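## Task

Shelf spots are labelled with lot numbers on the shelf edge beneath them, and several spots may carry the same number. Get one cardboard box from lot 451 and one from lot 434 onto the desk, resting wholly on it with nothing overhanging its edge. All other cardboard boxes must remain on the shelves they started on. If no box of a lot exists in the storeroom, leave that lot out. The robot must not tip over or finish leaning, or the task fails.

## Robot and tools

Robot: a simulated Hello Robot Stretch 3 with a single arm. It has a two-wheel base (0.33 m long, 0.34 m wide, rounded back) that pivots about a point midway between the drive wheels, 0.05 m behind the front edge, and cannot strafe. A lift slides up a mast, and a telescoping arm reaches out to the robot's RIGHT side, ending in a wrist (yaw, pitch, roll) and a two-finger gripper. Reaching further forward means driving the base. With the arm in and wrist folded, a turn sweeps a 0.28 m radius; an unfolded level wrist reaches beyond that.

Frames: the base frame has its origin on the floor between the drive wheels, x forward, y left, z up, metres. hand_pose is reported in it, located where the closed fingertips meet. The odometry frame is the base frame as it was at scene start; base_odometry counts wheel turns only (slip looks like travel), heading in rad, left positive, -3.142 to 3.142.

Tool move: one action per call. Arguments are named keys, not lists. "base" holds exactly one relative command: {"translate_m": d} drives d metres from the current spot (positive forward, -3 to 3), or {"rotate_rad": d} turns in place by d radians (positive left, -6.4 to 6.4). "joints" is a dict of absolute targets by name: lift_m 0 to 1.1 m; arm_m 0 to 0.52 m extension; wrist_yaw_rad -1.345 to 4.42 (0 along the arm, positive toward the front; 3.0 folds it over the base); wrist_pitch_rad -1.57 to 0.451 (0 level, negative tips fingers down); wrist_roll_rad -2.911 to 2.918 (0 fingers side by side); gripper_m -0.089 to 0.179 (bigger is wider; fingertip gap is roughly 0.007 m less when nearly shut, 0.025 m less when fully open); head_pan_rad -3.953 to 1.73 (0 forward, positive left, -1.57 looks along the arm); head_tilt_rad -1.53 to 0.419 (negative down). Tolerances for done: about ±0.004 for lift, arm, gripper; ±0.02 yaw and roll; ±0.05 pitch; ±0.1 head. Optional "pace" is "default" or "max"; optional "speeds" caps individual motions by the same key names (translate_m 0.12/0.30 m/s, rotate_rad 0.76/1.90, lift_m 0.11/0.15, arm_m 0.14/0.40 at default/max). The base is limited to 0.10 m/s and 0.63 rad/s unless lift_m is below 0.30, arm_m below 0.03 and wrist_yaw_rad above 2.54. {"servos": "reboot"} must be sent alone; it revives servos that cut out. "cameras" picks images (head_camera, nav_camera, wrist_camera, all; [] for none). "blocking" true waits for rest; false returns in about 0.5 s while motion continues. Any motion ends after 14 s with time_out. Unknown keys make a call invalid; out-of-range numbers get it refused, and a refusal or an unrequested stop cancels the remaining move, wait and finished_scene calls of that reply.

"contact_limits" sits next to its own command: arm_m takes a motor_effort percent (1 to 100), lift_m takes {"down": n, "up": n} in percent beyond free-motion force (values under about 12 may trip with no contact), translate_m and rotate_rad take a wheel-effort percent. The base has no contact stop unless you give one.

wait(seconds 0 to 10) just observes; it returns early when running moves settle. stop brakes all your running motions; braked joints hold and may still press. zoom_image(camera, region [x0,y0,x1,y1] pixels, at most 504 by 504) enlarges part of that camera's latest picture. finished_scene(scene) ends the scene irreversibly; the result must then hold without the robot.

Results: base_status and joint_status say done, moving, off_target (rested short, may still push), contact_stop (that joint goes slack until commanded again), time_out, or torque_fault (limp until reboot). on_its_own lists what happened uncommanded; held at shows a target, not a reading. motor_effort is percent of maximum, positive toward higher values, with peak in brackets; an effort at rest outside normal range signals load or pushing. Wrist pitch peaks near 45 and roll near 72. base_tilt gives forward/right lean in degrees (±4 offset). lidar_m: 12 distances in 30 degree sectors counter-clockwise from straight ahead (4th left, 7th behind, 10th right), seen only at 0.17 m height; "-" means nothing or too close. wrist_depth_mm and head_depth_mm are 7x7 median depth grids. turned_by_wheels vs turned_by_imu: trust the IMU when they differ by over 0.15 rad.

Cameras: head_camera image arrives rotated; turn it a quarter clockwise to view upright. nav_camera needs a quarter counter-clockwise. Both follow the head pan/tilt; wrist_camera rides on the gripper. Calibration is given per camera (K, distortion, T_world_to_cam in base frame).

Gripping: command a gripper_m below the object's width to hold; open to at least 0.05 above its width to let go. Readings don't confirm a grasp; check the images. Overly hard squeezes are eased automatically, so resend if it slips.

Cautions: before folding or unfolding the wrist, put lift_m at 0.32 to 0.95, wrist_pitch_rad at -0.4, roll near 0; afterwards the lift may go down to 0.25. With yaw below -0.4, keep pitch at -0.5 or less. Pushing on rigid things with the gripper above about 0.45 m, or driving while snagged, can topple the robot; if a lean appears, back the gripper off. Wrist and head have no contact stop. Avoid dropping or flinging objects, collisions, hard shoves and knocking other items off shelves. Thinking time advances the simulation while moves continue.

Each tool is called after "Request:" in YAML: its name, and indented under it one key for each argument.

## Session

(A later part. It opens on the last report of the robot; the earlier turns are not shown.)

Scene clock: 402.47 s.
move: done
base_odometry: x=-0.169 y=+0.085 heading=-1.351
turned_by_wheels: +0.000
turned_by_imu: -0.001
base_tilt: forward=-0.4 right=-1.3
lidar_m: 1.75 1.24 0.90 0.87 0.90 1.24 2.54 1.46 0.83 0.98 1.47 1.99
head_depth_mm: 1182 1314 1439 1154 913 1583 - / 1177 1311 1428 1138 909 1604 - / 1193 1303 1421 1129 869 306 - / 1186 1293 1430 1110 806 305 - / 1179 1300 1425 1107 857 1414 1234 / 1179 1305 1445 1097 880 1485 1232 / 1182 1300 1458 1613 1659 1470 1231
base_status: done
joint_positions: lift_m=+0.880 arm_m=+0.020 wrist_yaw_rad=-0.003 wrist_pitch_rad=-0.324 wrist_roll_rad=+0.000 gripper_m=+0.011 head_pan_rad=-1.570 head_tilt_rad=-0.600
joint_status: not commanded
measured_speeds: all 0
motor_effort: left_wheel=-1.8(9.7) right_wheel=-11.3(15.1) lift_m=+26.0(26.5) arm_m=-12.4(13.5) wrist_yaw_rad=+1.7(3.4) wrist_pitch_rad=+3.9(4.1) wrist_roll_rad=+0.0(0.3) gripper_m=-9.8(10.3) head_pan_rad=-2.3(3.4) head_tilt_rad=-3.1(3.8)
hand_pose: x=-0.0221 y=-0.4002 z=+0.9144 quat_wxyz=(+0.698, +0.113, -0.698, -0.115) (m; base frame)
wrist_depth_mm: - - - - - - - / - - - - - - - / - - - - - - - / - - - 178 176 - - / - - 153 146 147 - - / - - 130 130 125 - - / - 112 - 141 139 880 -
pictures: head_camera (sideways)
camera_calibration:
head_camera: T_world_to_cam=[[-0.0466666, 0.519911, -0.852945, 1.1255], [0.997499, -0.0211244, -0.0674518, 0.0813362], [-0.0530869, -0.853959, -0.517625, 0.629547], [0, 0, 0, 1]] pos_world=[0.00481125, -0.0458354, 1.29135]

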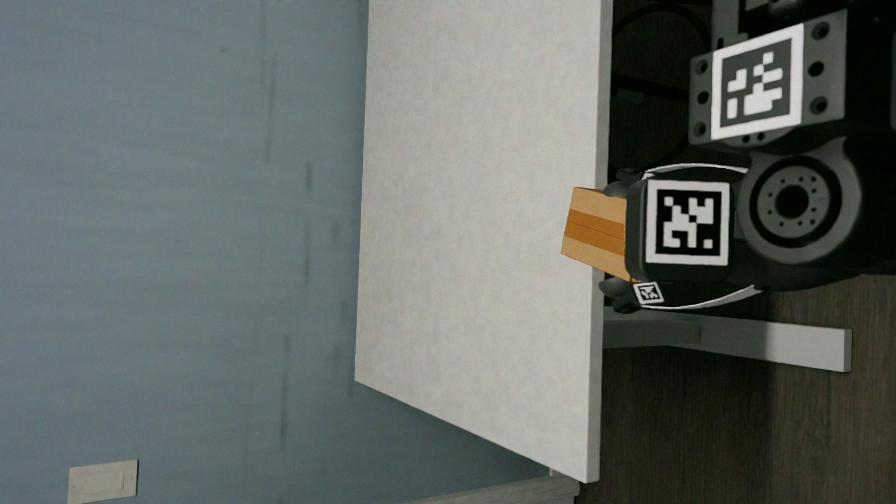

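Request:
move:
  joints: {"arm_m": 0.405}
  cameras: []

Request:
move:
  joints: {"lift_m": 0.745}
  cameras: ["head_camera"]

Request:
move:
  joints: {"lift_m": 0.716}
  speeds: {"lift_m": 0.03}
  contact_limits: {"lift_m": {"down": 14}}
  cameras: ["wrist_camera"]

Scene clock: 429.53 s.
move: done
base_odometry: x=-0.169 y=+0.085 heading=-1.351
turned_by_wheels: +0.000
turned_by_imu: +0.000
base_tilt: forward=-0.3 right=-1.1
lidar_m: 1.75 1.24 0.91 0.87 0.90 1.24 2.54 1.46 0.83 0.98 1.48 1.98
head_depth_mm: 1183 1301 1438 1151 311 - 1239 / 1181 1308 1425 411 351 1431 1254 / 1180 1301 1393 540 899 1502 1253 / 1188 1307 1401 795 895 1489 1232 / 1177 1296 1425 1102 886 1425 1236 / 1178 1294 1445 1091 886 1478 1223 / 1181 1300 1446 1607 1675 1473 1231
base_status: not commanded
joint_positions: lift_m=+0.880 arm_m=+0.405 wrist_yaw_rad=-0.003 wrist_pitch_rad=-0.324 wrist_roll_rad=+0.000 gripper_m=+0.011 head_pan_rad=-1.570 head_tilt_rad=-0.600
joint_status: all done
measured_speeds: all 0
motor_effort: left_wheel=-1.9(2.3) right_wheel=-11.3(12.2) lift_m=+26.8(27.0) arm_m=+12.8(15.2) wrist_yaw_rad=+1.8(3.5) wrist_pitch_rad=+3.9(4.1) wrist_roll_rad=-0.2(0.3) gripper_m=-9.5(10.1) head_pan_rad=-1.8(3.1) head_tilt_rad=-4.3(4.5)
hand_pose: x=-0.0221 y=-0.7852 z=+0.9143 quat_wxyz=(+0.698, +0.113, -0.698, -0.115) (m; base frame)
wrist_depth_mm: - - - - - - - / - - - - - - - / - - - - - - - / - - - 177 176 - - / - - 153 146 146 - - / - - 130 130 125 - - / - 103 - 141 131 102 -
pictures: none
No camera images: "cameras" was empty.

Scene clock: 431.60 s.
move: done
base_odometry: x=-0.169 y=+0.085 heading=-1.351
turned_by_wheels: +0.000
turned_by_imu: +0.000
base_tilt: forward=-0.4 right=-1.1
lidar_m: 1.74 1.24 0.91 0.87 0.90 1.23 2.54 1.46 0.83 0.98 1.47 1.99
head_depth_mm: 1185 1305 1450 1150 917 1481 330 / 1182 1299 1416 1137 845 397 337 / 1194 1308 1421 1127 604 1452 1261 / 1179 1300 1421 1116 806 1511 1247 / 1181 1295 1424 1103 890 1431 1235 / 1183 1299 1445 1098 884 1474 1232 / 1177 1305 1434 1616 1666 1476 1227
base_status: not commanded
joint_positions: lift_m=+0.745 arm_m=+0.405 wrist_yaw_rad=-0.003 wrist_pitch_rad=-0.324 wrist_roll_rad=+0.000 gripper_m=+0.011 head_pan_rad=-1.570 head_tilt_rad=-0.600
joint_status: all done
measured_speeds: all 0
motor_effort: left_wheel=-1.8(2.1) right_wheel=-10.9(12.2) lift_m=+24.0(27.0) arm_m=+12.9(13.5) wrist_yaw_rad=+0.8(2.9) wrist_pitch_rad=+3.9(4.1) wrist_roll_rad=+0.0(0.3) gripper_m=-9.5(9.9) head_pan_rad=-2.1(3.0) head_tilt_rad=-4.3(4.8)
hand_pose: x=-0.0221 y=-0.7852 z=+0.7793 quat_wxyz=(+0.698, +0.113, -0.698, -0.115) (m; base frame)
wrist_depth_mm: - - - - - - - / - - - - - - - / - - - - - - - / - - - 177 177 - - / 264 262 156 146 148 256 264 / 227 226 130 130 125 222 221 / 193 112 186 143 179 180 189
pictures: head_camera (sideways)
camera_calibration:
head_camera: T_world_to_cam=[[-0.0466664, 0.519911, -0.852945, 1.1255], [0.997499, -0.0211247, -0.0674518, 0.0813362], [-0.0530872, -0.853959, -0.517625, 0.629547], [0, 0, 0, 1]] pos_world=[0.00481123, -0.0458354, 1.29135]

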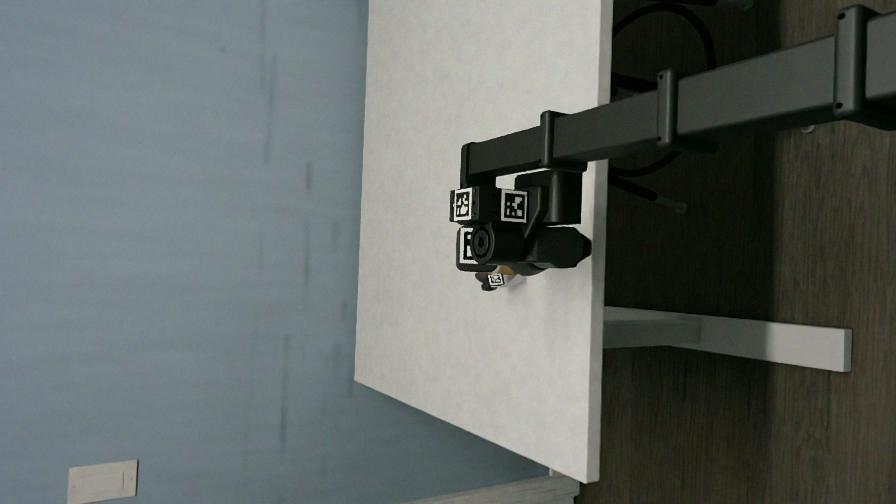

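Scene clock: 433.00 s.
move: done
base_odometry: x=-0.169 y=+0.085 heading=-1.351
turned_by_wheels: +0.000
turned_by_imu: +0.000
base_tilt: forward=-0.3 right=-1.2
lidar_m: 1.75 1.24 0.91 0.87 0.90 1.23 2.53 1.46 0.83 0.98 1.48 1.99
head_depth_mm: 1184 1307 1442 1150 916 1487 1236 / 1182 1297 1431 1140 878 417 358 / 1187 1301 1415 1131 615 1459 1260 / 1177 1302 1408 1121 648 1497 1250 / 1181 1300 1420 1104 892 1430 1234 / 1184 1300 1439 1097 882 1485 1235 / 1182 1303 1448 1604 1664 1481 1241
base_status: not commanded
joint_positions: lift_m=+0.716 arm_m=+0.405 wrist_yaw_rad=-0.003 wrist_pitch_rad=-0.315 wrist_roll_rad=+0.000 gripper_m=+0.011 head_pan_rad=-1.570 head_tilt_rad=-0.600
joint_status: all done
measured_speeds: all 0
motor_effort: left_wheel=-2.0(2.3) right_wheel=-10.9(12.6) lift_m=+22.6(25.9) arm_m=+11.5(12.7) wrist_yaw_rad=+1.1(3.6) wrist_pitch_rad=+2.3(4.0) wrist_roll_rad=-0.2(0.2) gripper_m=-9.2(10.0) head_pan_rad=-1.9(2.6) head_tilt_rad=-4.4(4.8)
contact_limits: lift_m down 14 (down: maximum 72; up: maximum 65)
hand_pose: x=-0.0221 y=-0.7861 z=+0.7524 quat_wxyz=(+0.699, +0.110, -0.698, -0.112) (m; base frame)
wrist_depth_mm: - - - - - - - / - - - - - - - / - - - - - - - / 279 264 262 177 184 270 269 / 231 229 159 145 149 226 225 / 191 190 131 130 126 180 186 / 163 112 156 144 151 150 159
pictures: wrist_camera
camera_calibration:
wrist_camera: T_world_to_cam=[[-0.999098, -0.0365956, -0.0215292, -0.0280401], [0.000636367, 0.494098, -0.869406, 1.07517], [0.0424539, -0.868636, -0.493629, -0.144335], [0, 0, 0, 1]] pos_world=[-0.0225714, -0.65764, 0.862909]

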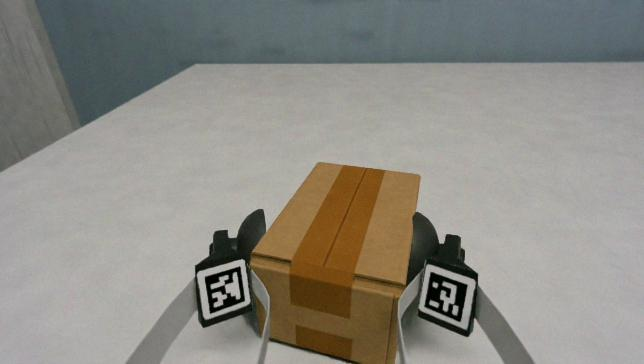

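Request:
move:
  joints: {"gripper_m": 0.15}
  cameras: []

Request:
move:
  joints: {"arm_m": 0.25}
  cameras: ["wrist_camera"]

Scene clock: 442.53 s.
move: done
base_odometry: x=-0.169 y=+0.085 heading=-1.351
turned_by_wheels: +0.000
turned_by_imu: +0.000
base_tilt: forward=-0.3 right=-1.2
lidar_m: 1.74 1.24 0.90 0.87 0.90 1.24 2.54 1.46 0.83 0.98 1.48 1.99
head_depth_mm: 1183 1306 1445 1151 915 1484 1236 / 1183 1310 1428 1139 879 417 357 / 1185 1307 1427 1129 614 1468 1245 / 1185 1293 1413 1119 649 1498 1247 / 1181 1295 1421 1100 890 1434 1231 / 1179 1299 1447 1094 879 1478 1233 / 1178 1299 1452 1615 1662 1481 1230
base_status: not commanded
joint_positions: lift_m=+0.716 arm_m=+0.405 wrist_yaw_rad=-0.003 wrist_pitch_rad=-0.315 wrist_roll_rad=+0.000 gripper_m=+0.150 head_pan_rad=-1.570 head_tilt_rad=-0.600
joint_status: all done
measured_speeds: all 0
motor_effort: left_wheel=-1.9(2.2) right_wheel=-11.5(12.2) lift_m=+28.2(28.4) arm_m=+8.9(11.0) wrist_yaw_rad=+2.8(3.0) wrist_pitch_rad=+2.4(2.5) wrist_roll_rad=+0.2(0.3) gripper_m=+0.6(82.0) head_pan_rad=-1.8(2.7) head_tilt_rad=-4.2(5.6)
contact_limits: lift_m down 14 (down: maximum 72; up: maximum 65)
hand_pose: x=-0.0221 y=-0.7861 z=+0.7523 quat_wxyz=(+0.698, +0.110, -0.698, -0.112) (m; base frame)
wrist_depth_mm: - - - - - - - / - - - - - - - / - - - - - - - / 278 264 263 176 184 270 267 / 231 221 228 146 217 216 224 / 190 128 183 130 175 129 179 / - 152 156 144 155 154 110
pictures: none
No camera images: "cameras" was empty.

Scene clock: 444.93 s.
move: done
base_odometry: x=-0.169 y=+0.085 heading=-1.351
turned_by_wheels: +0.000
turned_by_imu: +0.000
base_tilt: forward=-0.3 right=-1.3
lidar_m: 1.74 1.24 0.90 0.87 0.90 1.23 2.54 1.46 0.83 0.98 1.48 1.98
head_depth_mm: 1191 1302 1447 1147 917 1488 1231 / 1184 1306 1426 1140 881 425 352 / 1185 1297 1424 1129 832 487 1253 / 1191 1300 1426 1112 808 513 1242 / 1174 1296 1428 1106 887 1429 1246 / 1179 1302 1440 1098 885 1485 1230 / 1188 1295 1444 1613 1673 1478 1234
base_status: not commanded
joint_positions: lift_m=+0.716 arm_m=+0.250 wrist_yaw_rad=-0.003 wrist_pitch_rad=-0.315 wrist_roll_rad=+0.000 gripper_m=+0.150 head_pan_rad=-1.570 head_tilt_rad=-0.600
joint_status: all done
measured_speeds: all 0
motor_effort: left_wheel=-1.7(2.2) right_wheel=-11.0(12.3) lift_m=+30.5(31.3) arm_m=-12.5(14.6) wrist_yaw_rad=+2.2(3.4) wrist_pitch_rad=+2.3(2.5) wrist_roll_rad=+0.0(0.3) gripper_m=+0.4(1.1) head_pan_rad=-2.1(2.4) head_tilt_rad=-4.7(5.6)
contact_limits: lift_m down 14 (down: maximum 72; up: maximum 65)
hand_pose: x=-0.0221 y=-0.6311 z=+0.7523 quat_wxyz=(+0.698, +0.110, -0.698, -0.112) (m; base frame)
wrist_depth_mm: - - - - - - - / - - - - - - - / - - - 272 - - - / 278 266 262 274 272 268 269 / 232 220 228 228 226 218 224 / 199 128 193 190 188 129 180 / 963 960 967 968 941 932 111
pictures: wrist_camera
camera_calibration:
wrist_camera: T_world_to_cam=[[-0.999098, -0.0365832, -0.0215507, -0.0223444], [0.000637596, 0.494582, -0.869131, 0.998542], [0.0424542, -0.868361, -0.494112, -0.00917393], [0, 0, 0, 1]] pos_world=[-0.0225715, -0.502644, 0.862849]

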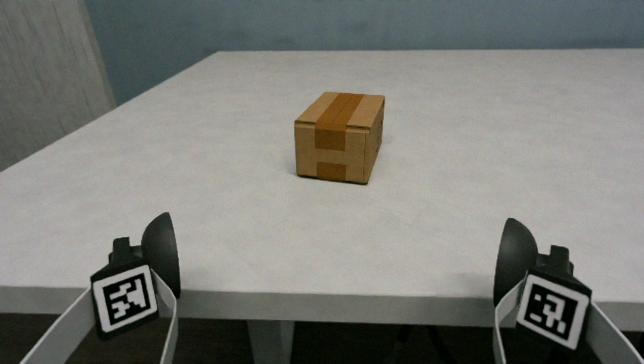

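Request:
move:
  joints: {"arm_m": 0.0, "wrist_pitch_rad": -0.4}
  pace: "max"
  cameras: []

Request:
move:
  joints: {"wrist_yaw_rad": 3.0, "gripper_m": 0.04}
  pace: "max"
  cameras: []

Request:
move:
  joints: {"lift_m": 0.27, "head_pan_rad": -3.14, "head_tilt_rad": -0.4}
  pace: "max"
  cameras: ["nav_camera"]

Request:
move:
  base: {"translate_m": -2.03}
  pace: "max"
  joints: {"head_pan_rad": 1.0, "head_tilt_rad": -0.35}
  cameras: ["nav_camera"]

Scene clock: 466.40 s.
move: done
base_odometry: x=-0.169 y=+0.085 heading=-1.351
turned_by_wheels: +0.000
turned_by_imu: +0.000
base_tilt: forward=-0.3 right=-1.3
lidar_m: 1.74 1.24 0.91 0.87 0.90 1.23 2.55 1.46 0.83 0.98 1.48 1.99
head_depth_mm: 1186 1306 1431 1152 920 1480 1265 / 1188 1297 1441 1136 912 1461 1255 / 1186 1302 1422 1121 901 1509 1201 / 1183 1299 1435 1113 897 1496 1251 / 1183 1298 1420 1105 890 1432 1200 / 1182 1306 1443 1095 880 1480 1234 / 1175 1298 1446 1633 1666 1469 1232
base_status: not commanded
joint_positions: lift_m=+0.716 arm_m=+0.001 wrist_yaw_rad=-0.003 wrist_pitch_rad=-0.414 wrist_roll_rad=+0.000 gripper_m=+0.150 head_pan_rad=-1.570 head_tilt_rad=-0.601
joint_status: all done
measured_speeds: all 0
motor_effort: left_wheel=-1.6(2.3) right_wheel=-11.6(12.2) lift_m=+27.9(29.4) arm_m=-12.9(14.8) wrist_yaw_rad=+1.6(3.1) wrist_pitch_rad=+2.2(4.0) wrist_roll_rad=+0.0(0.3) gripper_m=+0.6(1.2) head_pan_rad=-1.6(2.2) head_tilt_rad=-4.3(5.5)
contact_limits: lift_m down 14 (down: maximum 72; up: maximum 65)
hand_pose: x=-0.0221 y=-0.3705 z=+0.7296 quat_wxyz=(+0.692, +0.145, -0.692, -0.147) (m; base frame)
wrist_depth_mm: - - - 480 - - - / - - - - - - - / - - - - - 691 - / - - - - - - - / - - - - - 834 - / - 128 - - - 123 - / 890 889 936 927 927 889 111
pictures: none
No camera images: "cameras" was empty.

Scene clock: 468.20 s.
move: done
base_odometry: x=-0.169 y=+0.085 heading=-1.351
turned_by_wheels: +0.000
turned_by_imu: +0.000
base_tilt: forward=-0.3 right=-1.2
lidar_m: 1.75 1.24 0.90 0.87 0.90 1.24 2.55 1.46 0.83 0.98 1.48 1.98
head_depth_mm: 1181 1303 1437 1151 920 1479 1272 / 1193 1304 1423 1139 911 1474 1250 / 1183 1299 1423 1128 902 1506 1256 / 1187 1297 1423 1117 892 1502 1250 / 1182 1300 1418 1103 888 1424 1233 / 1181 1297 1438 1093 884 1473 1236 / 1174 1305 1436 1625 1663 1472 1225
base_status: not commanded
joint_positions: lift_m=+0.716 arm_m=+0.001 wrist_yaw_rad=+2.997 wrist_pitch_rad=-0.414 wrist_roll_rad=+0.000 gripper_m=+0.040 head_pan_rad=-1.570 head_tilt_rad=-0.601
joint_status: all done
measured_speeds: all 0
motor_effort: left_wheel=-1.8(2.3) right_wheel=-11.1(11.8) lift_m=+27.6(28.6) arm_m=-12.2(13.3) wrist_yaw_rad=+2.6(8.3) wrist_pitch_rad=+2.1(2.2) wrist_roll_rad=-0.2(0.3) gripper_m=+0.3(80.3) head_pan_rad=-1.7(2.2) head_tilt_rad=-3.3(5.0)
contact_limits: lift_m down 14 (down: maximum 72; up: maximum 65)
hand_pose: x=+0.0112 y=+0.0770 z=+0.7296 quat_wxyz=(+0.195, +0.700, +0.095, +0.680) (m; base frame)
wrist_depth_mm: 814 139 848 872 896 961 960 / 882 149 925 967 977 - - / 966 163 993 - - - - / - 184 - - - - - / - - 203 - - - - / - - 131 - 127 - - / 930 930 265 929 896 925 920
pictures: none
No camera images: "cameras" was empty.

Scene clock: 471.97 s.
move: done
base_odometry: x=-0.169 y=+0.085 heading=-1.351
turned_by_wheels: +0.000
turned_by_imu: +0.000
base_tilt: forward=-0.3 right=-1.3
lidar_m: 1.75 1.24 0.90 0.87 0.90 1.23 2.54 1.46 0.83 0.98 1.47 1.99
head_depth_mm: 2205 2362 2537 2719 2500 1840 1456 / 2212 2358 2551 2722 2504 1820 1441 / 2192 2388 2519 2666 2524 1818 1437 / 2208 2367 2529 2700 2488 1807 1427 / 2222 2372 2481 2681 2474 1808 1429 / 2192 2354 2530 2673 2438 1783 1426 / 2199 2339 2469 2686 2428 1770 1422
base_status: not commanded
joint_positions: lift_m=+0.270 arm_m=+0.001 wrist_yaw_rad=+2.997 wrist_pitch_rad=-0.415 wrist_roll_rad=+0.000 gripper_m=+0.040 head_pan_rad=-3.141 head_tilt_rad=-0.400
joint_status: all done
measured_speeds: all 0
motor_effort: left_wheel=-1.9(2.6) right_wheel=-11.3(12.1) lift_m=+23.4(27.5) arm_m=-10.6(12.4) wrist_yaw_rad=+1.4(3.4) wrist_pitch_rad=+2.2(2.3) wrist_roll_rad=+0.1(0.3) gripper_m=+0.2(1.0) head_pan_rad=+3.3(5.0) head_tilt_rad=+5.1(7.0)
hand_pose: x=+0.0112 y=+0.0769 z=+0.2834 quat_wxyz=(+0.195, +0.700, +0.095, +0.680) (m; base frame)
wrist_depth_mm: 811 139 834 887 895 925 970 / 893 149 941 965 997 - - / 899 163 883 918 900 885 881 / 743 184 671 715 712 703 700 / 613 579 203 590 563 579 579 / 509 513 131 293 127 493 495 / 267 265 256 255 421 432 430
pictures: nav_camera (sideways)
camera_calibration:
nav_camera: T_world_to_cam=[[-0.364866, -0.0173997, 0.930898, -1.16623], [-0.0166245, 0.999788, 0.0121714, 0.0344316], [-0.930912, -0.0110348, -0.365078, 0.434057], [0, 0, 0, 1]] pos_world=[-0.0208767, -0.0499267, 1.24369]

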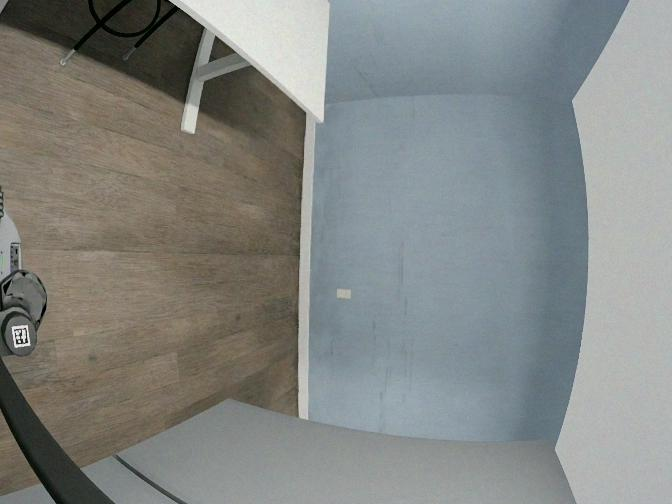

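Scene clock: 480.17 s.
move: done
base_odometry: x=-0.613 y=+2.066 heading=-1.351
turned_by_wheels: +0.000
turned_by_imu: -0.002
base_tilt: forward=-0.5 right=-1.2
lidar_m: 3.43 1.23 1.00 2.08 0.75 0.55 0.52 0.54 0.75 1.43 1.32 1.94
head_depth_mm: 1100 1190 1281 1402 1543 1710 1511 / 1013 1086 1167 1262 1381 1526 1516 / 939 1002 1069 1152 1252 1357 1428 / 877 930 991 1061 1139 1222 1328 / 883 933 992 1056 1131 1209 1296 / 1086 1163 1245 1353 1474 1687 1486 / 2015 2133 2256 2356 2470 1859 1479
base_status: done
joint_positions: lift_m=+0.270 arm_m=+0.001 wrist_yaw_rad=+2.997 wrist_pitch_rad=-0.415 wrist_roll_rad=+0.000 gripper_m=+0.040 head_pan_rad=+1.000 head_tilt_rad=-0.350
joint_status: all done
measured_speeds: all 0
motor_effort: left_wheel=+0.3(10.6) right_wheel=-6.4(17.9) lift_m=+29.4(31.5) arm_m=-6.5(11.0) wrist_yaw_rad=+2.8(3.7) wrist_pitch_rad=+2.1(2.4) wrist_roll_rad=-0.1(0.4) gripper_m=+0.6(1.0) head_pan_rad=-3.0(6.4) head_tilt_rad=-3.3(7.5)
hand_pose: x=+0.0111 y=+0.0770 z=+0.2834 quat_wxyz=(+0.195, +0.700, +0.096, +0.680) (m; base frame)
wrist_depth_mm: - 139 - - - 924 932 / - 149 - - - - - / 785 163 878 917 926 889 889 / 707 183 659 725 704 708 703 / 608 578 204 585 569 583 583 / 512 507 130 294 128 493 493 / 267 265 258 257 426 431 426
pictures: nav_camera (sideways)
camera_calibration:
nav_camera: T_world_to_cam=[[0.157598, 0.276934, 0.947877, -1.19158], [0.849375, -0.527631, 0.0129335, 0.028156], [0.503711, 0.803065, -0.318374, 0.364526], [0, 0, 0, 1]] pos_world=[-0.0197395, 0.0521086, 1.24517]

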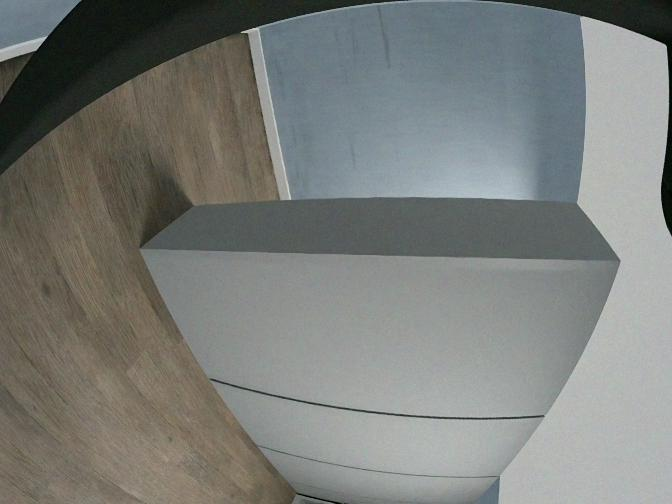

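Request:
move:
  base: {"rotate_rad": 1.571}
  joints: {"head_pan_rad": 0.0}
  pace: "max"
  cameras: []

Request:
move:
  base: {"translate_m": 1.83}
  pace: "max"
  contact_limits: {"translate_m": 40}
  cameras: []

Request:
move:
  base: {"rotate_rad": -1.571}
  joints: {"head_pan_rad": -0.9, "head_tilt_rad": -0.35}
  pace: "max"
  cameras: ["nav_camera"]

Scene clock: 521.80 s.
move: done
base_odometry: x=-0.613 y=+2.066 heading=+0.220
turned_by_wheels: +1.571
turned_by_imu: +1.540
base_tilt: forward=-0.3 right=-1.1
lidar_m: 2.24 0.76 0.55 0.52 0.54 0.73 1.43 1.32 1.36 3.74 1.26 1.00
head_depth_mm: 2064 2147 1262 1245 1229 1226 1215 / 2040 2152 2289 2420 2564 1875 1466 / 2028 2163 2275 2392 2533 1918 1502 / 2036 2146 2271 2410 2563 1917 1490 / 2023 2142 2252 2415 2522 1918 1491 / 2004 2144 2261 2382 2484 1904 1480 / 1743 1760 1776 1808 1833 1750 1470
base_status: done
joint_positions: lift_m=+0.270 arm_m=+0.001 wrist_yaw_rad=+2.997 wrist_pitch_rad=-0.415 wrist_roll_rad=+0.000 gripper_m=+0.040 head_pan_rad=-0.005 head_tilt_rad=-0.350
joint_status: all done
measured_speeds: all 0
motor_effort: left_wheel=-5.7(15.3) right_wheel=+8.3(14.3) lift_m=+28.0(28.9) arm_m=-12.5(13.2) wrist_yaw_rad=+1.5(3.0) wrist_pitch_rad=+2.2(2.3) wrist_roll_rad=-0.2(0.3) gripper_m=+0.3(0.9) head_pan_rad=+3.2(5.8) head_tilt_rad=-2.5(3.5)
hand_pose: x=+0.0111 y=+0.0770 z=+0.2834 quat_wxyz=(+0.195, +0.700, +0.096, +0.680) (m; base frame)
wrist_depth_mm: 478 139 - - - - - / - 149 - - - - - / - 162 173 - 666 695 722 / 625 184 643 671 683 709 706 / 599 584 202 594 564 581 582 / 506 508 131 292 127 495 493 / 266 264 255 255 422 429 433
pictures: none
No camera images: "cameras" was empty.

Scene clock: 529.30 s.
move: done
base_odometry: x=+1.173 y=+2.465 heading=+0.220
turned_by_wheels: +0.000
turned_by_imu: +0.001
base_tilt: forward=-0.4 right=-1.3
lidar_m: 0.51 0.53 0.59 0.57 0.59 0.78 2.05 0.68 0.70 2.19 0.74 0.53
head_depth_mm: 410 433 460 490 522 561 605 / 409 431 458 488 520 560 602 / 407 429 456 485 516 555 601 / 405 428 454 482 514 555 597 / 404 426 451 479 512 550 593 / 402 424 449 478 510 547 588 / 400 423 448 476 507 544 584
base_status: done
joint_positions: lift_m=+0.270 arm_m=+0.001 wrist_yaw_rad=+2.997 wrist_pitch_rad=-0.415 wrist_roll_rad=+0.000 gripper_m=+0.040 head_pan_rad=+0.000 head_tilt_rad=-0.350
joint_status: not commanded
measured_speeds: all 0
motor_effort: left_wheel=+1.1(13.0) right_wheel=+5.8(14.1) lift_m=+25.7(28.6) arm_m=-9.6(13.5) wrist_yaw_rad=+1.8(3.4) wrist_pitch_rad=+2.1(2.4) wrist_roll_rad=+0.1(0.4) gripper_m=+0.6(1.0) head_pan_rad=+2.8(4.2) head_tilt_rad=-1.2(3.0)
contact_limits: translate_m 40 (maximum 100)
hand_pose: x=+0.0110 y=+0.0770 z=+0.2834 quat_wxyz=(+0.195, +0.700, +0.096, +0.680) (m; base frame)
wrist_depth_mm: - 139 - - - - 569 / - 150 - - - - 596 / - 163 196 696 713 733 596 / 668 183 666 715 713 703 588 / 618 576 203 586 564 580 562 / 510 511 131 294 128 491 493 / 268 266 256 257 421 436 433
pictures: none
No camera images: "cameras" was empty.

Scene clock: 531.40 s.
move: done
base_odometry: x=+1.173 y=+2.465 heading=-1.351
turned_by_wheels: -1.571
turned_by_imu: -1.540
base_tilt: forward=-0.3 right=-1.3
lidar_m: 2.00 0.73 0.53 0.51 0.53 0.59 0.57 0.59 0.81 2.18 0.68 1.35
head_depth_mm: 2946 3029 3148 3234 2834 1973 1516 / 834 909 3339 3474 2782 1948 1508 / 705 759 821 895 987 1085 1214 / 612 649 694 746 810 875 961 / 566 600 635 685 727 791 851 / 1206 1167 1383 1057 1412 1118 1269 / 1300 1239 1445 1050 1540 1141 1392
base_status: done
joint_positions: lift_m=+0.270 arm_m=+0.001 wrist_yaw_rad=+2.997 wrist_pitch_rad=-0.415 wrist_roll_rad=+0.000 gripper_m=+0.040 head_pan_rad=-0.905 head_tilt_rad=-0.350
joint_status: all done
measured_speeds: all 0
motor_effort: left_wheel=+6.8(14.7) right_wheel=-8.1(15.5) lift_m=+25.4(26.3) arm_m=-12.3(13.3) wrist_yaw_rad=+1.1(2.8) wrist_pitch_rad=+2.2(2.4) wrist_roll_rad=+0.0(0.3) gripper_m=+0.4(0.8) head_pan_rad=+3.7(5.1) head_tilt_rad=-0.8(4.6)
hand_pose: x=+0.0110 y=+0.0770 z=+0.2834 quat_wxyz=(+0.195, +0.700, +0.096, +0.680) (m; base frame)
wrist_depth_mm: 486 139 509 527 536 558 563 / 526 149 554 564 591 606 625 / 574 163 587 633 644 657 689 / 610 184 639 672 676 689 700 / 608 579 203 585 563 583 588 / 514 506 131 293 128 491 498 / 267 265 258 256 421 429 429
pictures: nav_camera (sideways)
camera_calibration:
nav_camera: T_world_to_cam=[[0.210047, -0.239604, 0.947877, -1.1919], [-0.776708, -0.629728, 0.0129335, 0.0380751], [0.593806, -0.73894, -0.318375, 0.363977], [0, 0, 0, 1]] pos_world=[0.0637974, 0.00734851, 1.24517]

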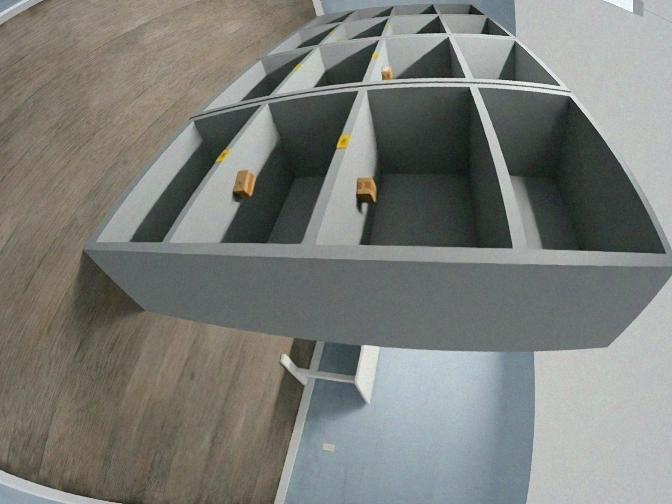

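Request:
zoom_image:
  camera: "nav_camera"
  region: [190, 120, 390, 210]

Request:
zoom_image:
  camera: "nav_camera"
  region: [280, 10, 420, 90]

Request:
move:
  base: {"translate_m": 0.35}
  pace: "max"
  joints: {"head_pan_rad": -1.1, "head_tilt_rad": -0.45}
  cameras: ["head_camera", "nav_camera"]

Scaled by 2.520 from the camera's 672x504 image, which has a finer 792x594 frame.

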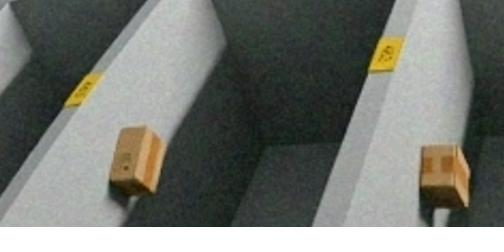

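Scaled by 3.600 from the camera's 672x504 image, which has a finer 792x594 frame.

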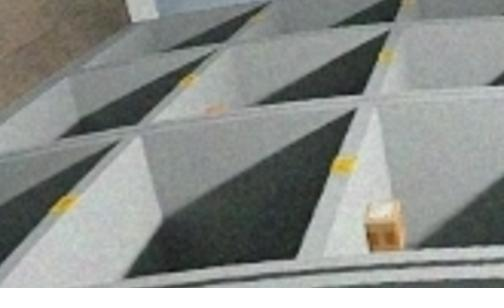

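Scene clock: 542.03 s.
move: done
base_odometry: x=+1.249 y=+2.124 heading=-1.351
turned_by_wheels: +0.000
turned_by_imu: +0.000
base_tilt: forward=-0.4 right=-1.2
lidar_m: 1.99 0.73 0.53 0.51 0.53 0.72 0.92 0.95 1.30 0.51 0.52 1.11
head_depth_mm: 399 494 671 2908 2211 1745 1393 / 463 437 461 502 573 814 1271 / 607 901 954 821 601 943 702 / 622 941 1018 809 1174 1009 811 / 637 994 1078 801 1212 1003 854 / 656 1055 1136 794 1264 963 1183 / 676 1116 1191 783 1316 993 1247
base_status: done
joint_positions: lift_m=+0.270 arm_m=+0.001 wrist_yaw_rad=+2.998 wrist_pitch_rad=-0.415 wrist_roll_rad=+0.000 gripper_m=+0.040 head_pan_rad=-1.100 head_tilt_rad=-0.450
joint_status: all done
measured_speeds: all 0
motor_effort: left_wheel=+2.7(16.2) right_wheel=+2.9(9.4) lift_m=+23.7(25.0) arm_m=-9.3(11.0) wrist_yaw_rad=+2.7(2.9) wrist_pitch_rad=+2.2(2.4) wrist_roll_rad=-0.1(0.3) gripper_m=+0.6(0.9) head_pan_rad=-3.2(3.9) head_tilt_rad=-3.9(5.9)
hand_pose: x=+0.0110 y=+0.0770 z=+0.2834 quat_wxyz=(+0.195, +0.700, +0.096, +0.680) (m; base frame)
wrist_depth_mm: 487 139 510 524 540 557 571 / 526 149 552 569 593 601 628 / 577 162 597 629 652 670 682 / 616 185 631 663 682 700 709 / 608 582 203 589 564 581 574 / 513 509 131 293 128 494 487 / 267 266 257 256 420 434 428
pictures: head_camera (sideways), nav_camera (sideways)
camera_calibration:
head_camera: T_world_to_cam=[[-0.21669, 0.323643, -0.921032, 1.21536], [0.903306, 0.424283, -0.0634302, 0.0766879], [0.370249, -0.845718, -0.384286, 0.453461], [0, 0, 0, 1]] pos_world=[0.0261893, -0.0423785, 1.2985]
nav_camera: T_world_to_cam=[[0.201621, -0.358497, 0.911498, -1.14437], [-0.883634, -0.468041, 0.0113745, 0.0407586], [0.422541, -0.807724, -0.411147, 0.485753], [0, 0, 0, 1]] pos_world=[0.0614946, 0.00117716, 1.24234]

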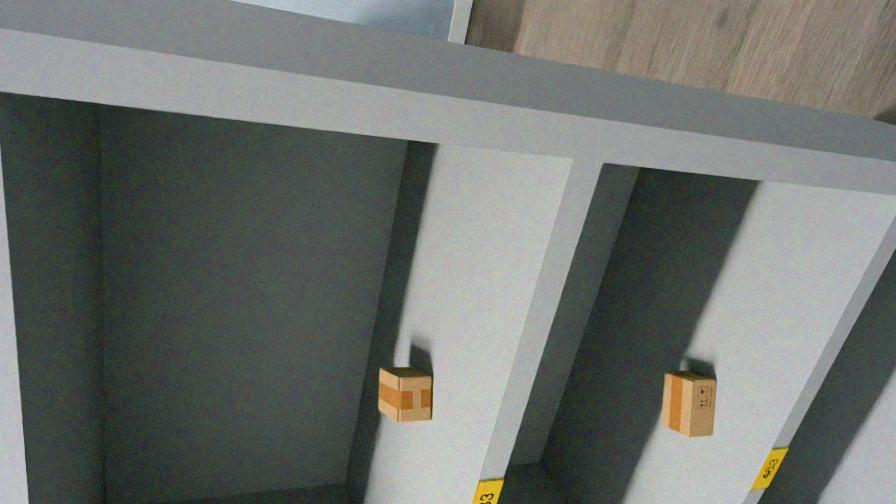

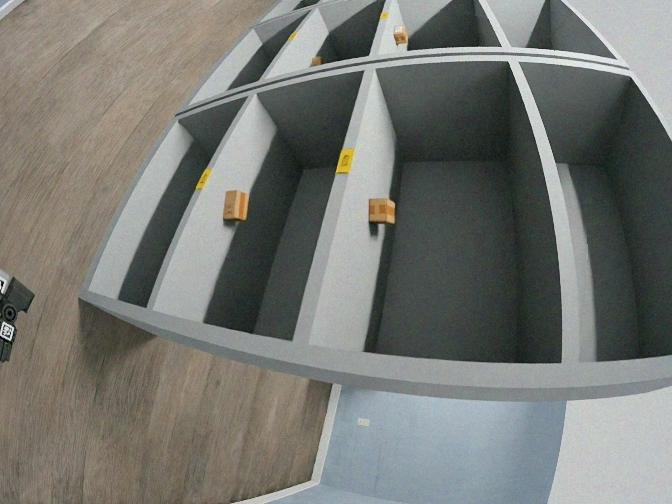

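Request:
zoom_image:
  camera: "head_camera"
  region: [700, 400, 820, 500]

Request:
zoom_image:
  camera: "nav_camera"
  region: [180, 130, 380, 210]

Request:
zoom_image:
  camera: "nav_camera"
  region: [280, 0, 420, 70]

Scaled by 4.200 from the camera's 896x504 image, which has a finer 1280x720 frame.

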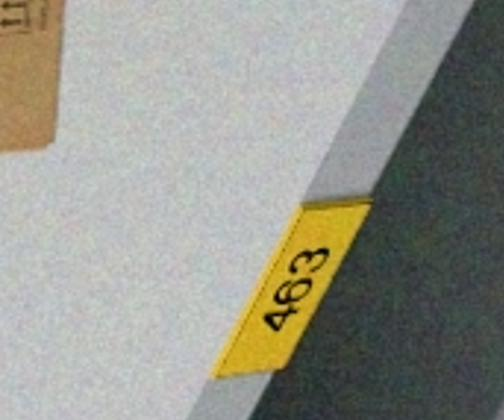

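Scaled by 2.520 from the camera's 672x504 image, which has a finer 792x594 frame.

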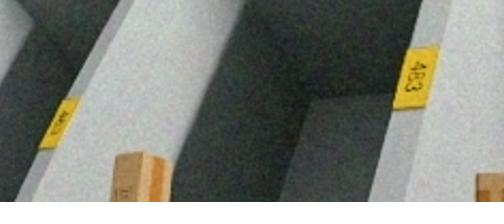

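Scaled by 3.600 from the camera's 672x504 image, which has a finer 792x594 frame.

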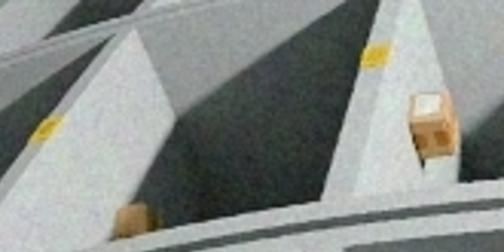

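Request:
move:
  base: {"translate_m": 0.95}
  pace: "max"
  cameras: ["nav_camera", "head_camera"]

Request:
zoom_image:
  camera: "nav_camera"
  region: [180, 130, 400, 220]

Request:
zoom_image:
  camera: "nav_camera"
  region: [280, 0, 420, 70]

Scene clock: 559.60 s.
move: done
base_odometry: x=+1.457 y=+1.197 heading=-1.351
turned_by_wheels: +0.000
turned_by_imu: +0.001
base_tilt: forward=-0.2 right=-1.3
lidar_m: 1.98 0.73 0.53 0.51 0.53 0.73 1.86 0.94 0.98 0.50 0.52 1.10
head_depth_mm: 390 426 452 467 509 931 819 / 524 839 459 494 546 587 643 / 610 896 963 822 600 982 701 / 625 945 1012 807 1173 1010 808 / 642 993 1075 803 1217 1005 853 / 658 1058 1124 789 1267 995 1182 / 682 1117 1191 780 1311 994 1250
base_status: done
joint_positions: lift_m=+0.270 arm_m=+0.001 wrist_yaw_rad=+2.998 wrist_pitch_rad=-0.415 wrist_roll_rad=+0.000 gripper_m=+0.040 head_pan_rad=-1.100 head_tilt_rad=-0.450
joint_status: not commanded
measured_speeds: all 0
motor_effort: left_wheel=+2.3(15.6) right_wheel=+5.7(10.9) lift_m=+28.4(31.7) arm_m=-4.6(7.4) wrist_yaw_rad=+1.8(3.1) wrist_pitch_rad=+2.3(2.3) wrist_roll_rad=+0.1(0.4) gripper_m=+0.4(1.0) head_pan_rad=-3.0(3.9) head_tilt_rad=-2.7(4.7)
hand_pose: x=+0.0110 y=+0.0770 z=+0.2834 quat_wxyz=(+0.195, +0.700, +0.096, +0.680) (m; base frame)
wrist_depth_mm: 488 139 509 524 542 549 568 / 532 149 556 580 594 616 633 / 584 163 595 632 650 664 696 / 627 185 646 671 686 693 707 / 604 574 204 591 568 588 581 / 513 506 131 294 127 494 494 / 267 265 257 257 423 429 429
pictures: head_camera (sideways), nav_camera (sideways)
camera_calibration:
head_camera: T_world_to_cam=[[-0.216876, 0.324102, -0.920827, 1.21509], [0.903337, 0.424213, -0.063447, 0.0767095], [0.370064, -0.845577, -0.384775, 0.454098], [0, 0, 0, 1]] pos_world=[0.0261839, -0.0423791, 1.29848]
nav_camera: T_world_to_cam=[[0.201801, -0.35895, 0.91128, -1.14409], [-0.883682, -0.467949, 0.0113659, 0.0407701], [0.422353, -0.807576, -0.41163, 0.486383], [0, 0, 0, 1]] pos_world=[0.0614804, 0.00119923, 1.24233]

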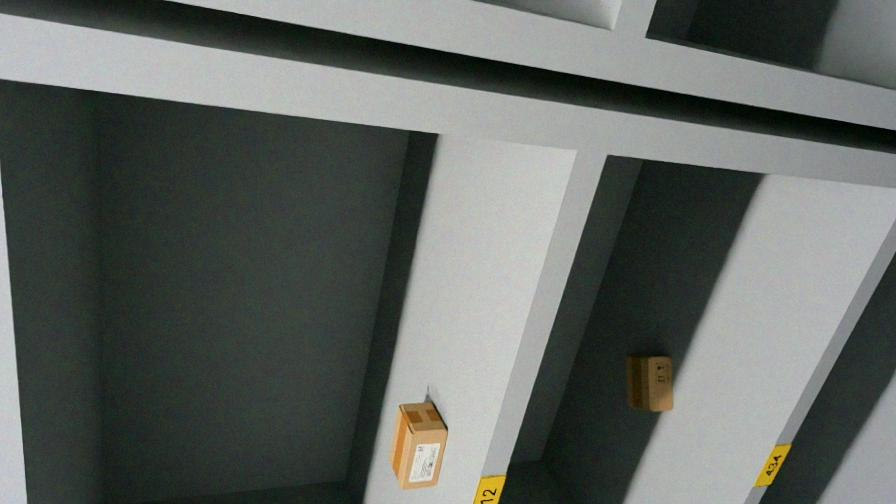

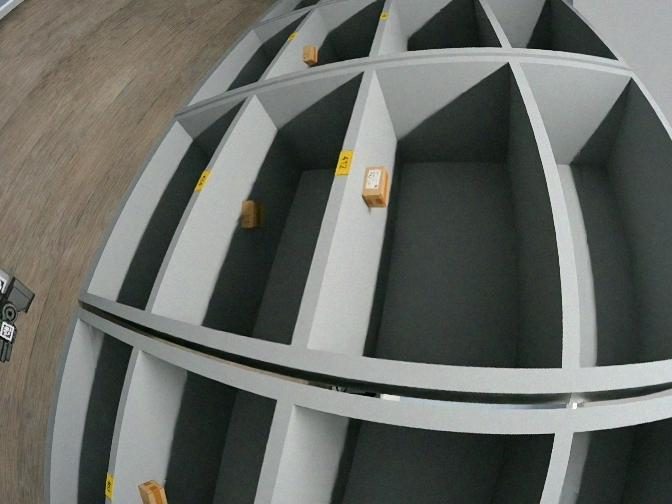

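Scaled by 2.291 from the camera's 672x504 image, which has a finer 792x594 frame.

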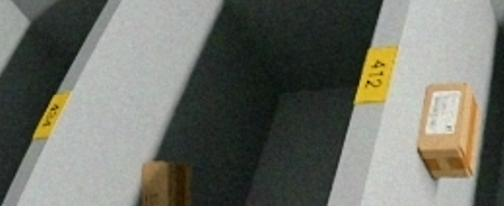

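Scaled by 3.600 from the camera's 672x504 image, which has a finer 792x594 frame.

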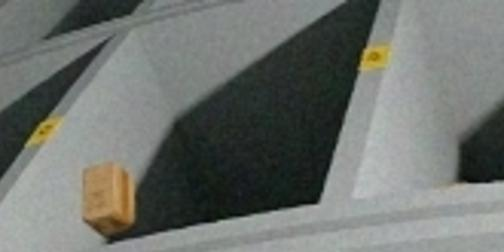

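Request:
zoom_image:
  camera: "head_camera"
  region: [730, 430, 830, 500]

Request:
zoom_image:
  camera: "head_camera"
  region: [560, 330, 800, 440]

Scaled by 5.040 from the camera's 896x504 image, which has a finer 1280x720 frame.

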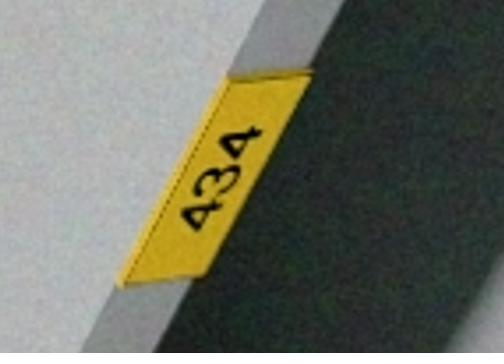

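Scaled by 2.100 from the camera's 896x504 image, which has a finer 1280x720 frame.

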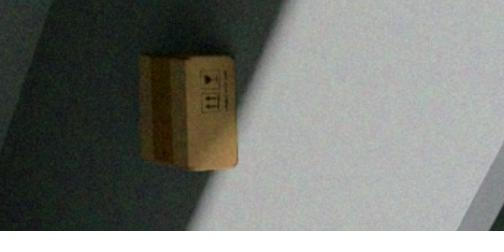

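Request:
move:
  base: {"translate_m": 0.315}
  joints: {"lift_m": 0.5, "wrist_pitch_rad": -0.4, "gripper_m": 0.179, "head_pan_rad": -1.57, "head_tilt_rad": -0.6}
  pace: "max"
  cameras: []

Request:
move:
  base: {"rotate_rad": 0.27}
  joints: {"wrist_yaw_rad": 0.27}
  pace: "max"
  cameras: []

Request:
move:
  joints: {"wrist_pitch_rad": -0.3, "lift_m": 0.53, "arm_m": 0.06}
  contact_limits: {"arm_m": 36}
  cameras: ["wrist_camera", "head_camera"]

Scene clock: 609.83 s.
move: done
base_odometry: x=+1.526 y=+0.889 heading=-1.351
turned_by_wheels: +0.000
turned_by_imu: +0.000
base_tilt: forward=-0.4 right=-1.3
lidar_m: 2.02 0.74 0.53 0.52 0.54 0.73 2.01 1.22 0.53 0.68 0.94 0.83
head_depth_mm: 517 505 496 542 621 749 1133 / 753 745 719 598 684 748 879 / 776 852 902 594 1050 882 1091 / 770 850 890 587 1103 880 1145 / 774 855 880 581 1091 871 1141 / 774 854 867 606 1081 865 1138 / 772 852 848 598 1072 863 1126
base_status: done
joint_positions: lift_m=+0.500 arm_m=+0.001 wrist_yaw_rad=+2.998 wrist_pitch_rad=-0.415 wrist_roll_rad=+0.000 gripper_m=+0.179 head_pan_rad=-1.570 head_tilt_rad=-0.601
joint_status: all done
measured_speeds: all 0
motor_effort: left_wheel=+0.0(12.6) right_wheel=+2.4(11.6) lift_m=+24.8(34.9) arm_m=+0.8(2.8) wrist_yaw_rad=+1.3(3.1) wrist_pitch_rad=+2.2(4.5) wrist_roll_rad=-0.1(0.3) gripper_m=+0.4(84.1) head_pan_rad=+3.0(4.9) head_tilt_rad=-0.9(6.7)
hand_pose: x=+0.0110 y=+0.0769 z=+0.5133 quat_wxyz=(+0.195, +0.700, +0.096, +0.680) (m; base frame)
wrist_depth_mm: 484 139 510 528 549 550 573 / 533 150 562 571 594 612 624 / 578 163 597 634 663 669 695 / 635 185 658 693 729 752 775 / 691 193 217 781 793 829 839 / 119 141 244 798 786 767 121 / 118 687 282 693 687 665 108
pictures: none
No camera images: "cameras" was empty.

Scene clock: 611.53 s.
move: done
base_odometry: x=+1.526 y=+0.889 heading=-1.081
turned_by_wheels: +0.270
turned_by_imu: +0.266
base_tilt: forward=-0.3 right=-1.2
lidar_m: 1.03 0.59 0.52 0.52 0.60 1.04 1.22 1.10 0.53 0.95 0.83 1.68
head_depth_mm: 744 811 864 605 1014 869 777 / 764 836 881 598 1077 890 1061 / 782 858 901 593 1103 883 1118 / 804 885 887 618 1097 876 1141 / 826 909 876 640 1093 872 1165 / 852 938 864 639 1079 896 1166 / 873 966 852 663 1074 911 1155
base_status: done
joint_positions: lift_m=+0.500 arm_m=+0.001 wrist_yaw_rad=+0.273 wrist_pitch_rad=-0.415 wrist_roll_rad=+0.000 gripper_m=+0.179 head_pan_rad=-1.570 head_tilt_rad=-0.601
joint_status: all done
measured_speeds: all 0
motor_effort: left_wheel=-7.9(13.6) right_wheel=+7.2(11.9) lift_m=+30.6(30.9) arm_m=+0.6(1.2) wrist_yaw_rad=-3.1(9.5) wrist_pitch_rad=+2.3(2.4) wrist_roll_rad=+0.1(0.3) gripper_m=+0.3(1.4) head_pan_rad=+3.3(3.9) head_tilt_rad=+0.2(2.0)
hand_pose: x=+0.0391 y=-0.3620 z=+0.5133 quat_wxyz=(+0.706, +0.239, -0.665, -0.050) (m; base frame)
wrist_depth_mm: 568 509 495 482 436 462 456 / - 595 386 338 300 297 295 / - 654 761 966 301 249 228 / - 712 - - 894 768 646 / 965 744 796 812 793 786 687 / 119 760 742 692 694 670 118 / 118 672 694 621 607 589 108
pictures: none
No camera images: "cameras" was empty.

Scene clock: 613.13 s.
move: done
base_odometry: x=+1.526 y=+0.889 heading=-1.081
turned_by_wheels: +0.000
turned_by_imu: +0.000
base_tilt: forward=-0.2 right=-1.1
lidar_m: 1.02 0.59 0.52 0.52 0.60 1.04 1.22 1.10 0.53 0.95 0.83 1.68
head_depth_mm: 743 810 865 604 1009 864 779 / 762 833 884 599 1084 885 1054 / 782 860 901 594 1107 883 1116 / 805 883 888 619 1100 877 1117 / 825 908 876 641 1095 873 1164 / 848 937 865 640 1088 893 1159 / 876 967 849 665 1078 919 1154
base_status: not commanded
joint_positions: lift_m=+0.530 arm_m=+0.060 wrist_yaw_rad=+0.273 wrist_pitch_rad=-0.321 wrist_roll_rad=+0.000 gripper_m=+0.179 head_pan_rad=-1.570 head_tilt_rad=-0.601
joint_status: all done
measured_speeds: all 0
motor_effort: left_wheel=-7.9(8.4) right_wheel=+8.4(8.4) lift_m=+30.2(33.8) arm_m=+13.2(14.9) wrist_yaw_rad=-4.0(4.5) wrist_pitch_rad=+3.4(6.2) wrist_roll_rad=-0.2(0.3) gripper_m=+0.5(1.0) head_pan_rad=+3.0(3.8) head_tilt_rad=+1.3(2.5)
contact_limits: arm_m 36 (drawing in: default 31, maximum 55; extending or still: default 40, maximum 69)
hand_pose: x=+0.0420 y=-0.4319 z=+0.5651 quat_wxyz=(+0.707, +0.207, -0.676, -0.017) (m; base frame)
wrist_depth_mm: 483 562 702 732 634 557 499 / 507 556 599 601 434 556 511 / - 434 387 389 385 382 379 / - 634 359 301 284 281 280 / - 660 - 302 252 229 222 / 119 145 796 781 788 230 121 / 118 746 689 685 685 675 108
pictures: head_camera (sideways), wrist_camera
camera_calibration:
head_camera: T_world_to_cam=[[-0.0467083, 0.521268, -0.852114, 1.12442], [0.9975, -0.0209388, -0.0674866, 0.0813814], [-0.0530209, -0.853136, -0.518987, 0.631318], [0, 0, 0, 1]] pos_world=[0.00481481, -0.0458186, 1.29127]
wrist_camera: T_world_to_cam=[[-0.95144, -0.307065, -0.0217574, -0.0736802], [-0.135255, 0.480485, -0.866511, 0.735366], [0.276529, -0.82149, -0.498684, 0.0815794], [0, 0, 0, 1]] pos_world=[0.0068006, -0.30894, 0.676282]

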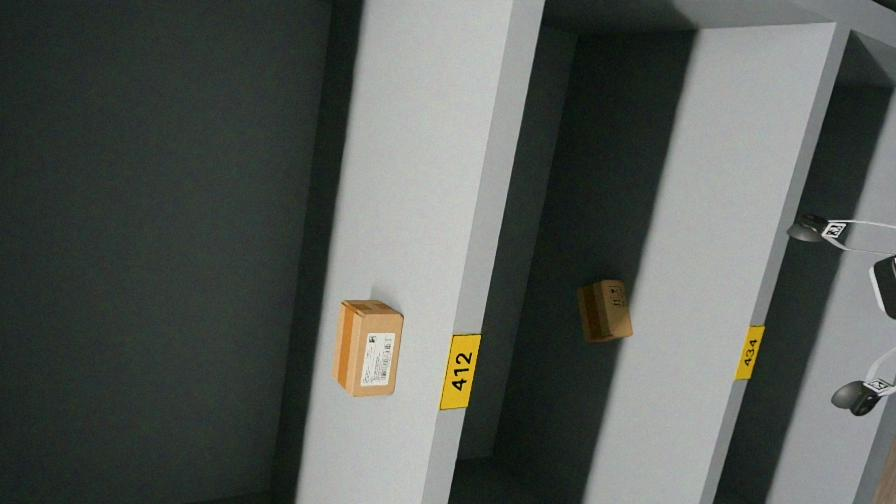

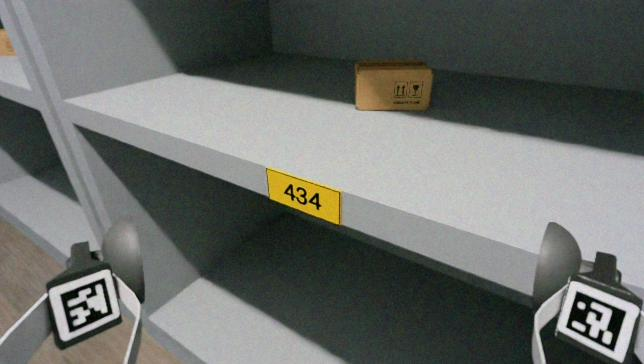

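Request:
move:
  base: {"translate_m": 0.024}
  joints: {"arm_m": 0.29}
  contact_limits: {"arm_m": 36}
  cameras: ["wrist_camera"]

Scene clock: 642.80 s.
move: done
base_odometry: x=+1.537 y=+0.868 heading=-1.081
turned_by_wheels: +0.000
turned_by_imu: +0.000
base_tilt: forward=-0.2 right=-1.1
lidar_m: 1.01 0.59 0.51 0.51 0.59 1.03 1.24 0.58 0.54 0.96 0.81 1.65
head_depth_mm: 750 816 866 607 1050 889 789 / 768 841 890 601 1102 890 796 / 787 863 901 597 1112 665 619 / 808 891 892 618 1104 715 1114 / 831 914 877 642 1088 845 1174 / 855 945 865 667 1083 896 1162 / 881 969 853 665 1077 938 1164
base_status: done
joint_positions: lift_m=+0.530 arm_m=+0.290 wrist_yaw_rad=+0.273 wrist_pitch_rad=-0.321 wrist_roll_rad=+0.000 gripper_m=+0.179 head_pan_rad=-1.570 head_tilt_rad=-0.600
joint_status: all done
measured_speeds: all 0
motor_effort: left_wheel=+5.4(8.2) right_wheel=+4.9(10.9) lift_m=+24.4(25.1) arm_m=+13.4(15.6) wrist_yaw_rad=-2.8(4.6) wrist_pitch_rad=+3.3(3.5) wrist_roll_rad=+0.1(0.3) gripper_m=+0.3(1.4) head_pan_rad=+3.5(3.9) head_tilt_rad=+2.9(4.3)
contact_limits: arm_m 36 (drawing in: default 31, maximum 55; extending or still: default 40, maximum 69)
hand_pose: x=+0.0420 y=-0.6619 z=+0.5651 quat_wxyz=(+0.707, +0.207, -0.676, -0.017) (m; base frame)
wrist_depth_mm: 397 472 561 489 426 368 333 / 413 490 571 510 452 391 347 / 394 393 387 339 263 378 350 / 288 287 288 232 227 280 277 / 229 227 226 225 224 224 220 / 119 176 188 186 185 178 121 / 118 156 159 159 158 154 108
pictures: wrist_camera
camera_calibration:
wrist_camera: T_world_to_cam=[[-0.951482, -0.306935, -0.0217559, -0.144251], [-0.135181, 0.480474, -0.866528, 0.845885], [0.276421, -0.821545, -0.498654, -0.107411], [0, 0, 0, 1]] pos_world=[0.00678626, -0.538944, 0.676284]

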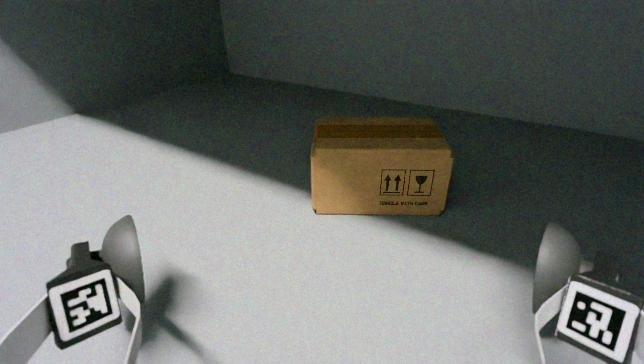

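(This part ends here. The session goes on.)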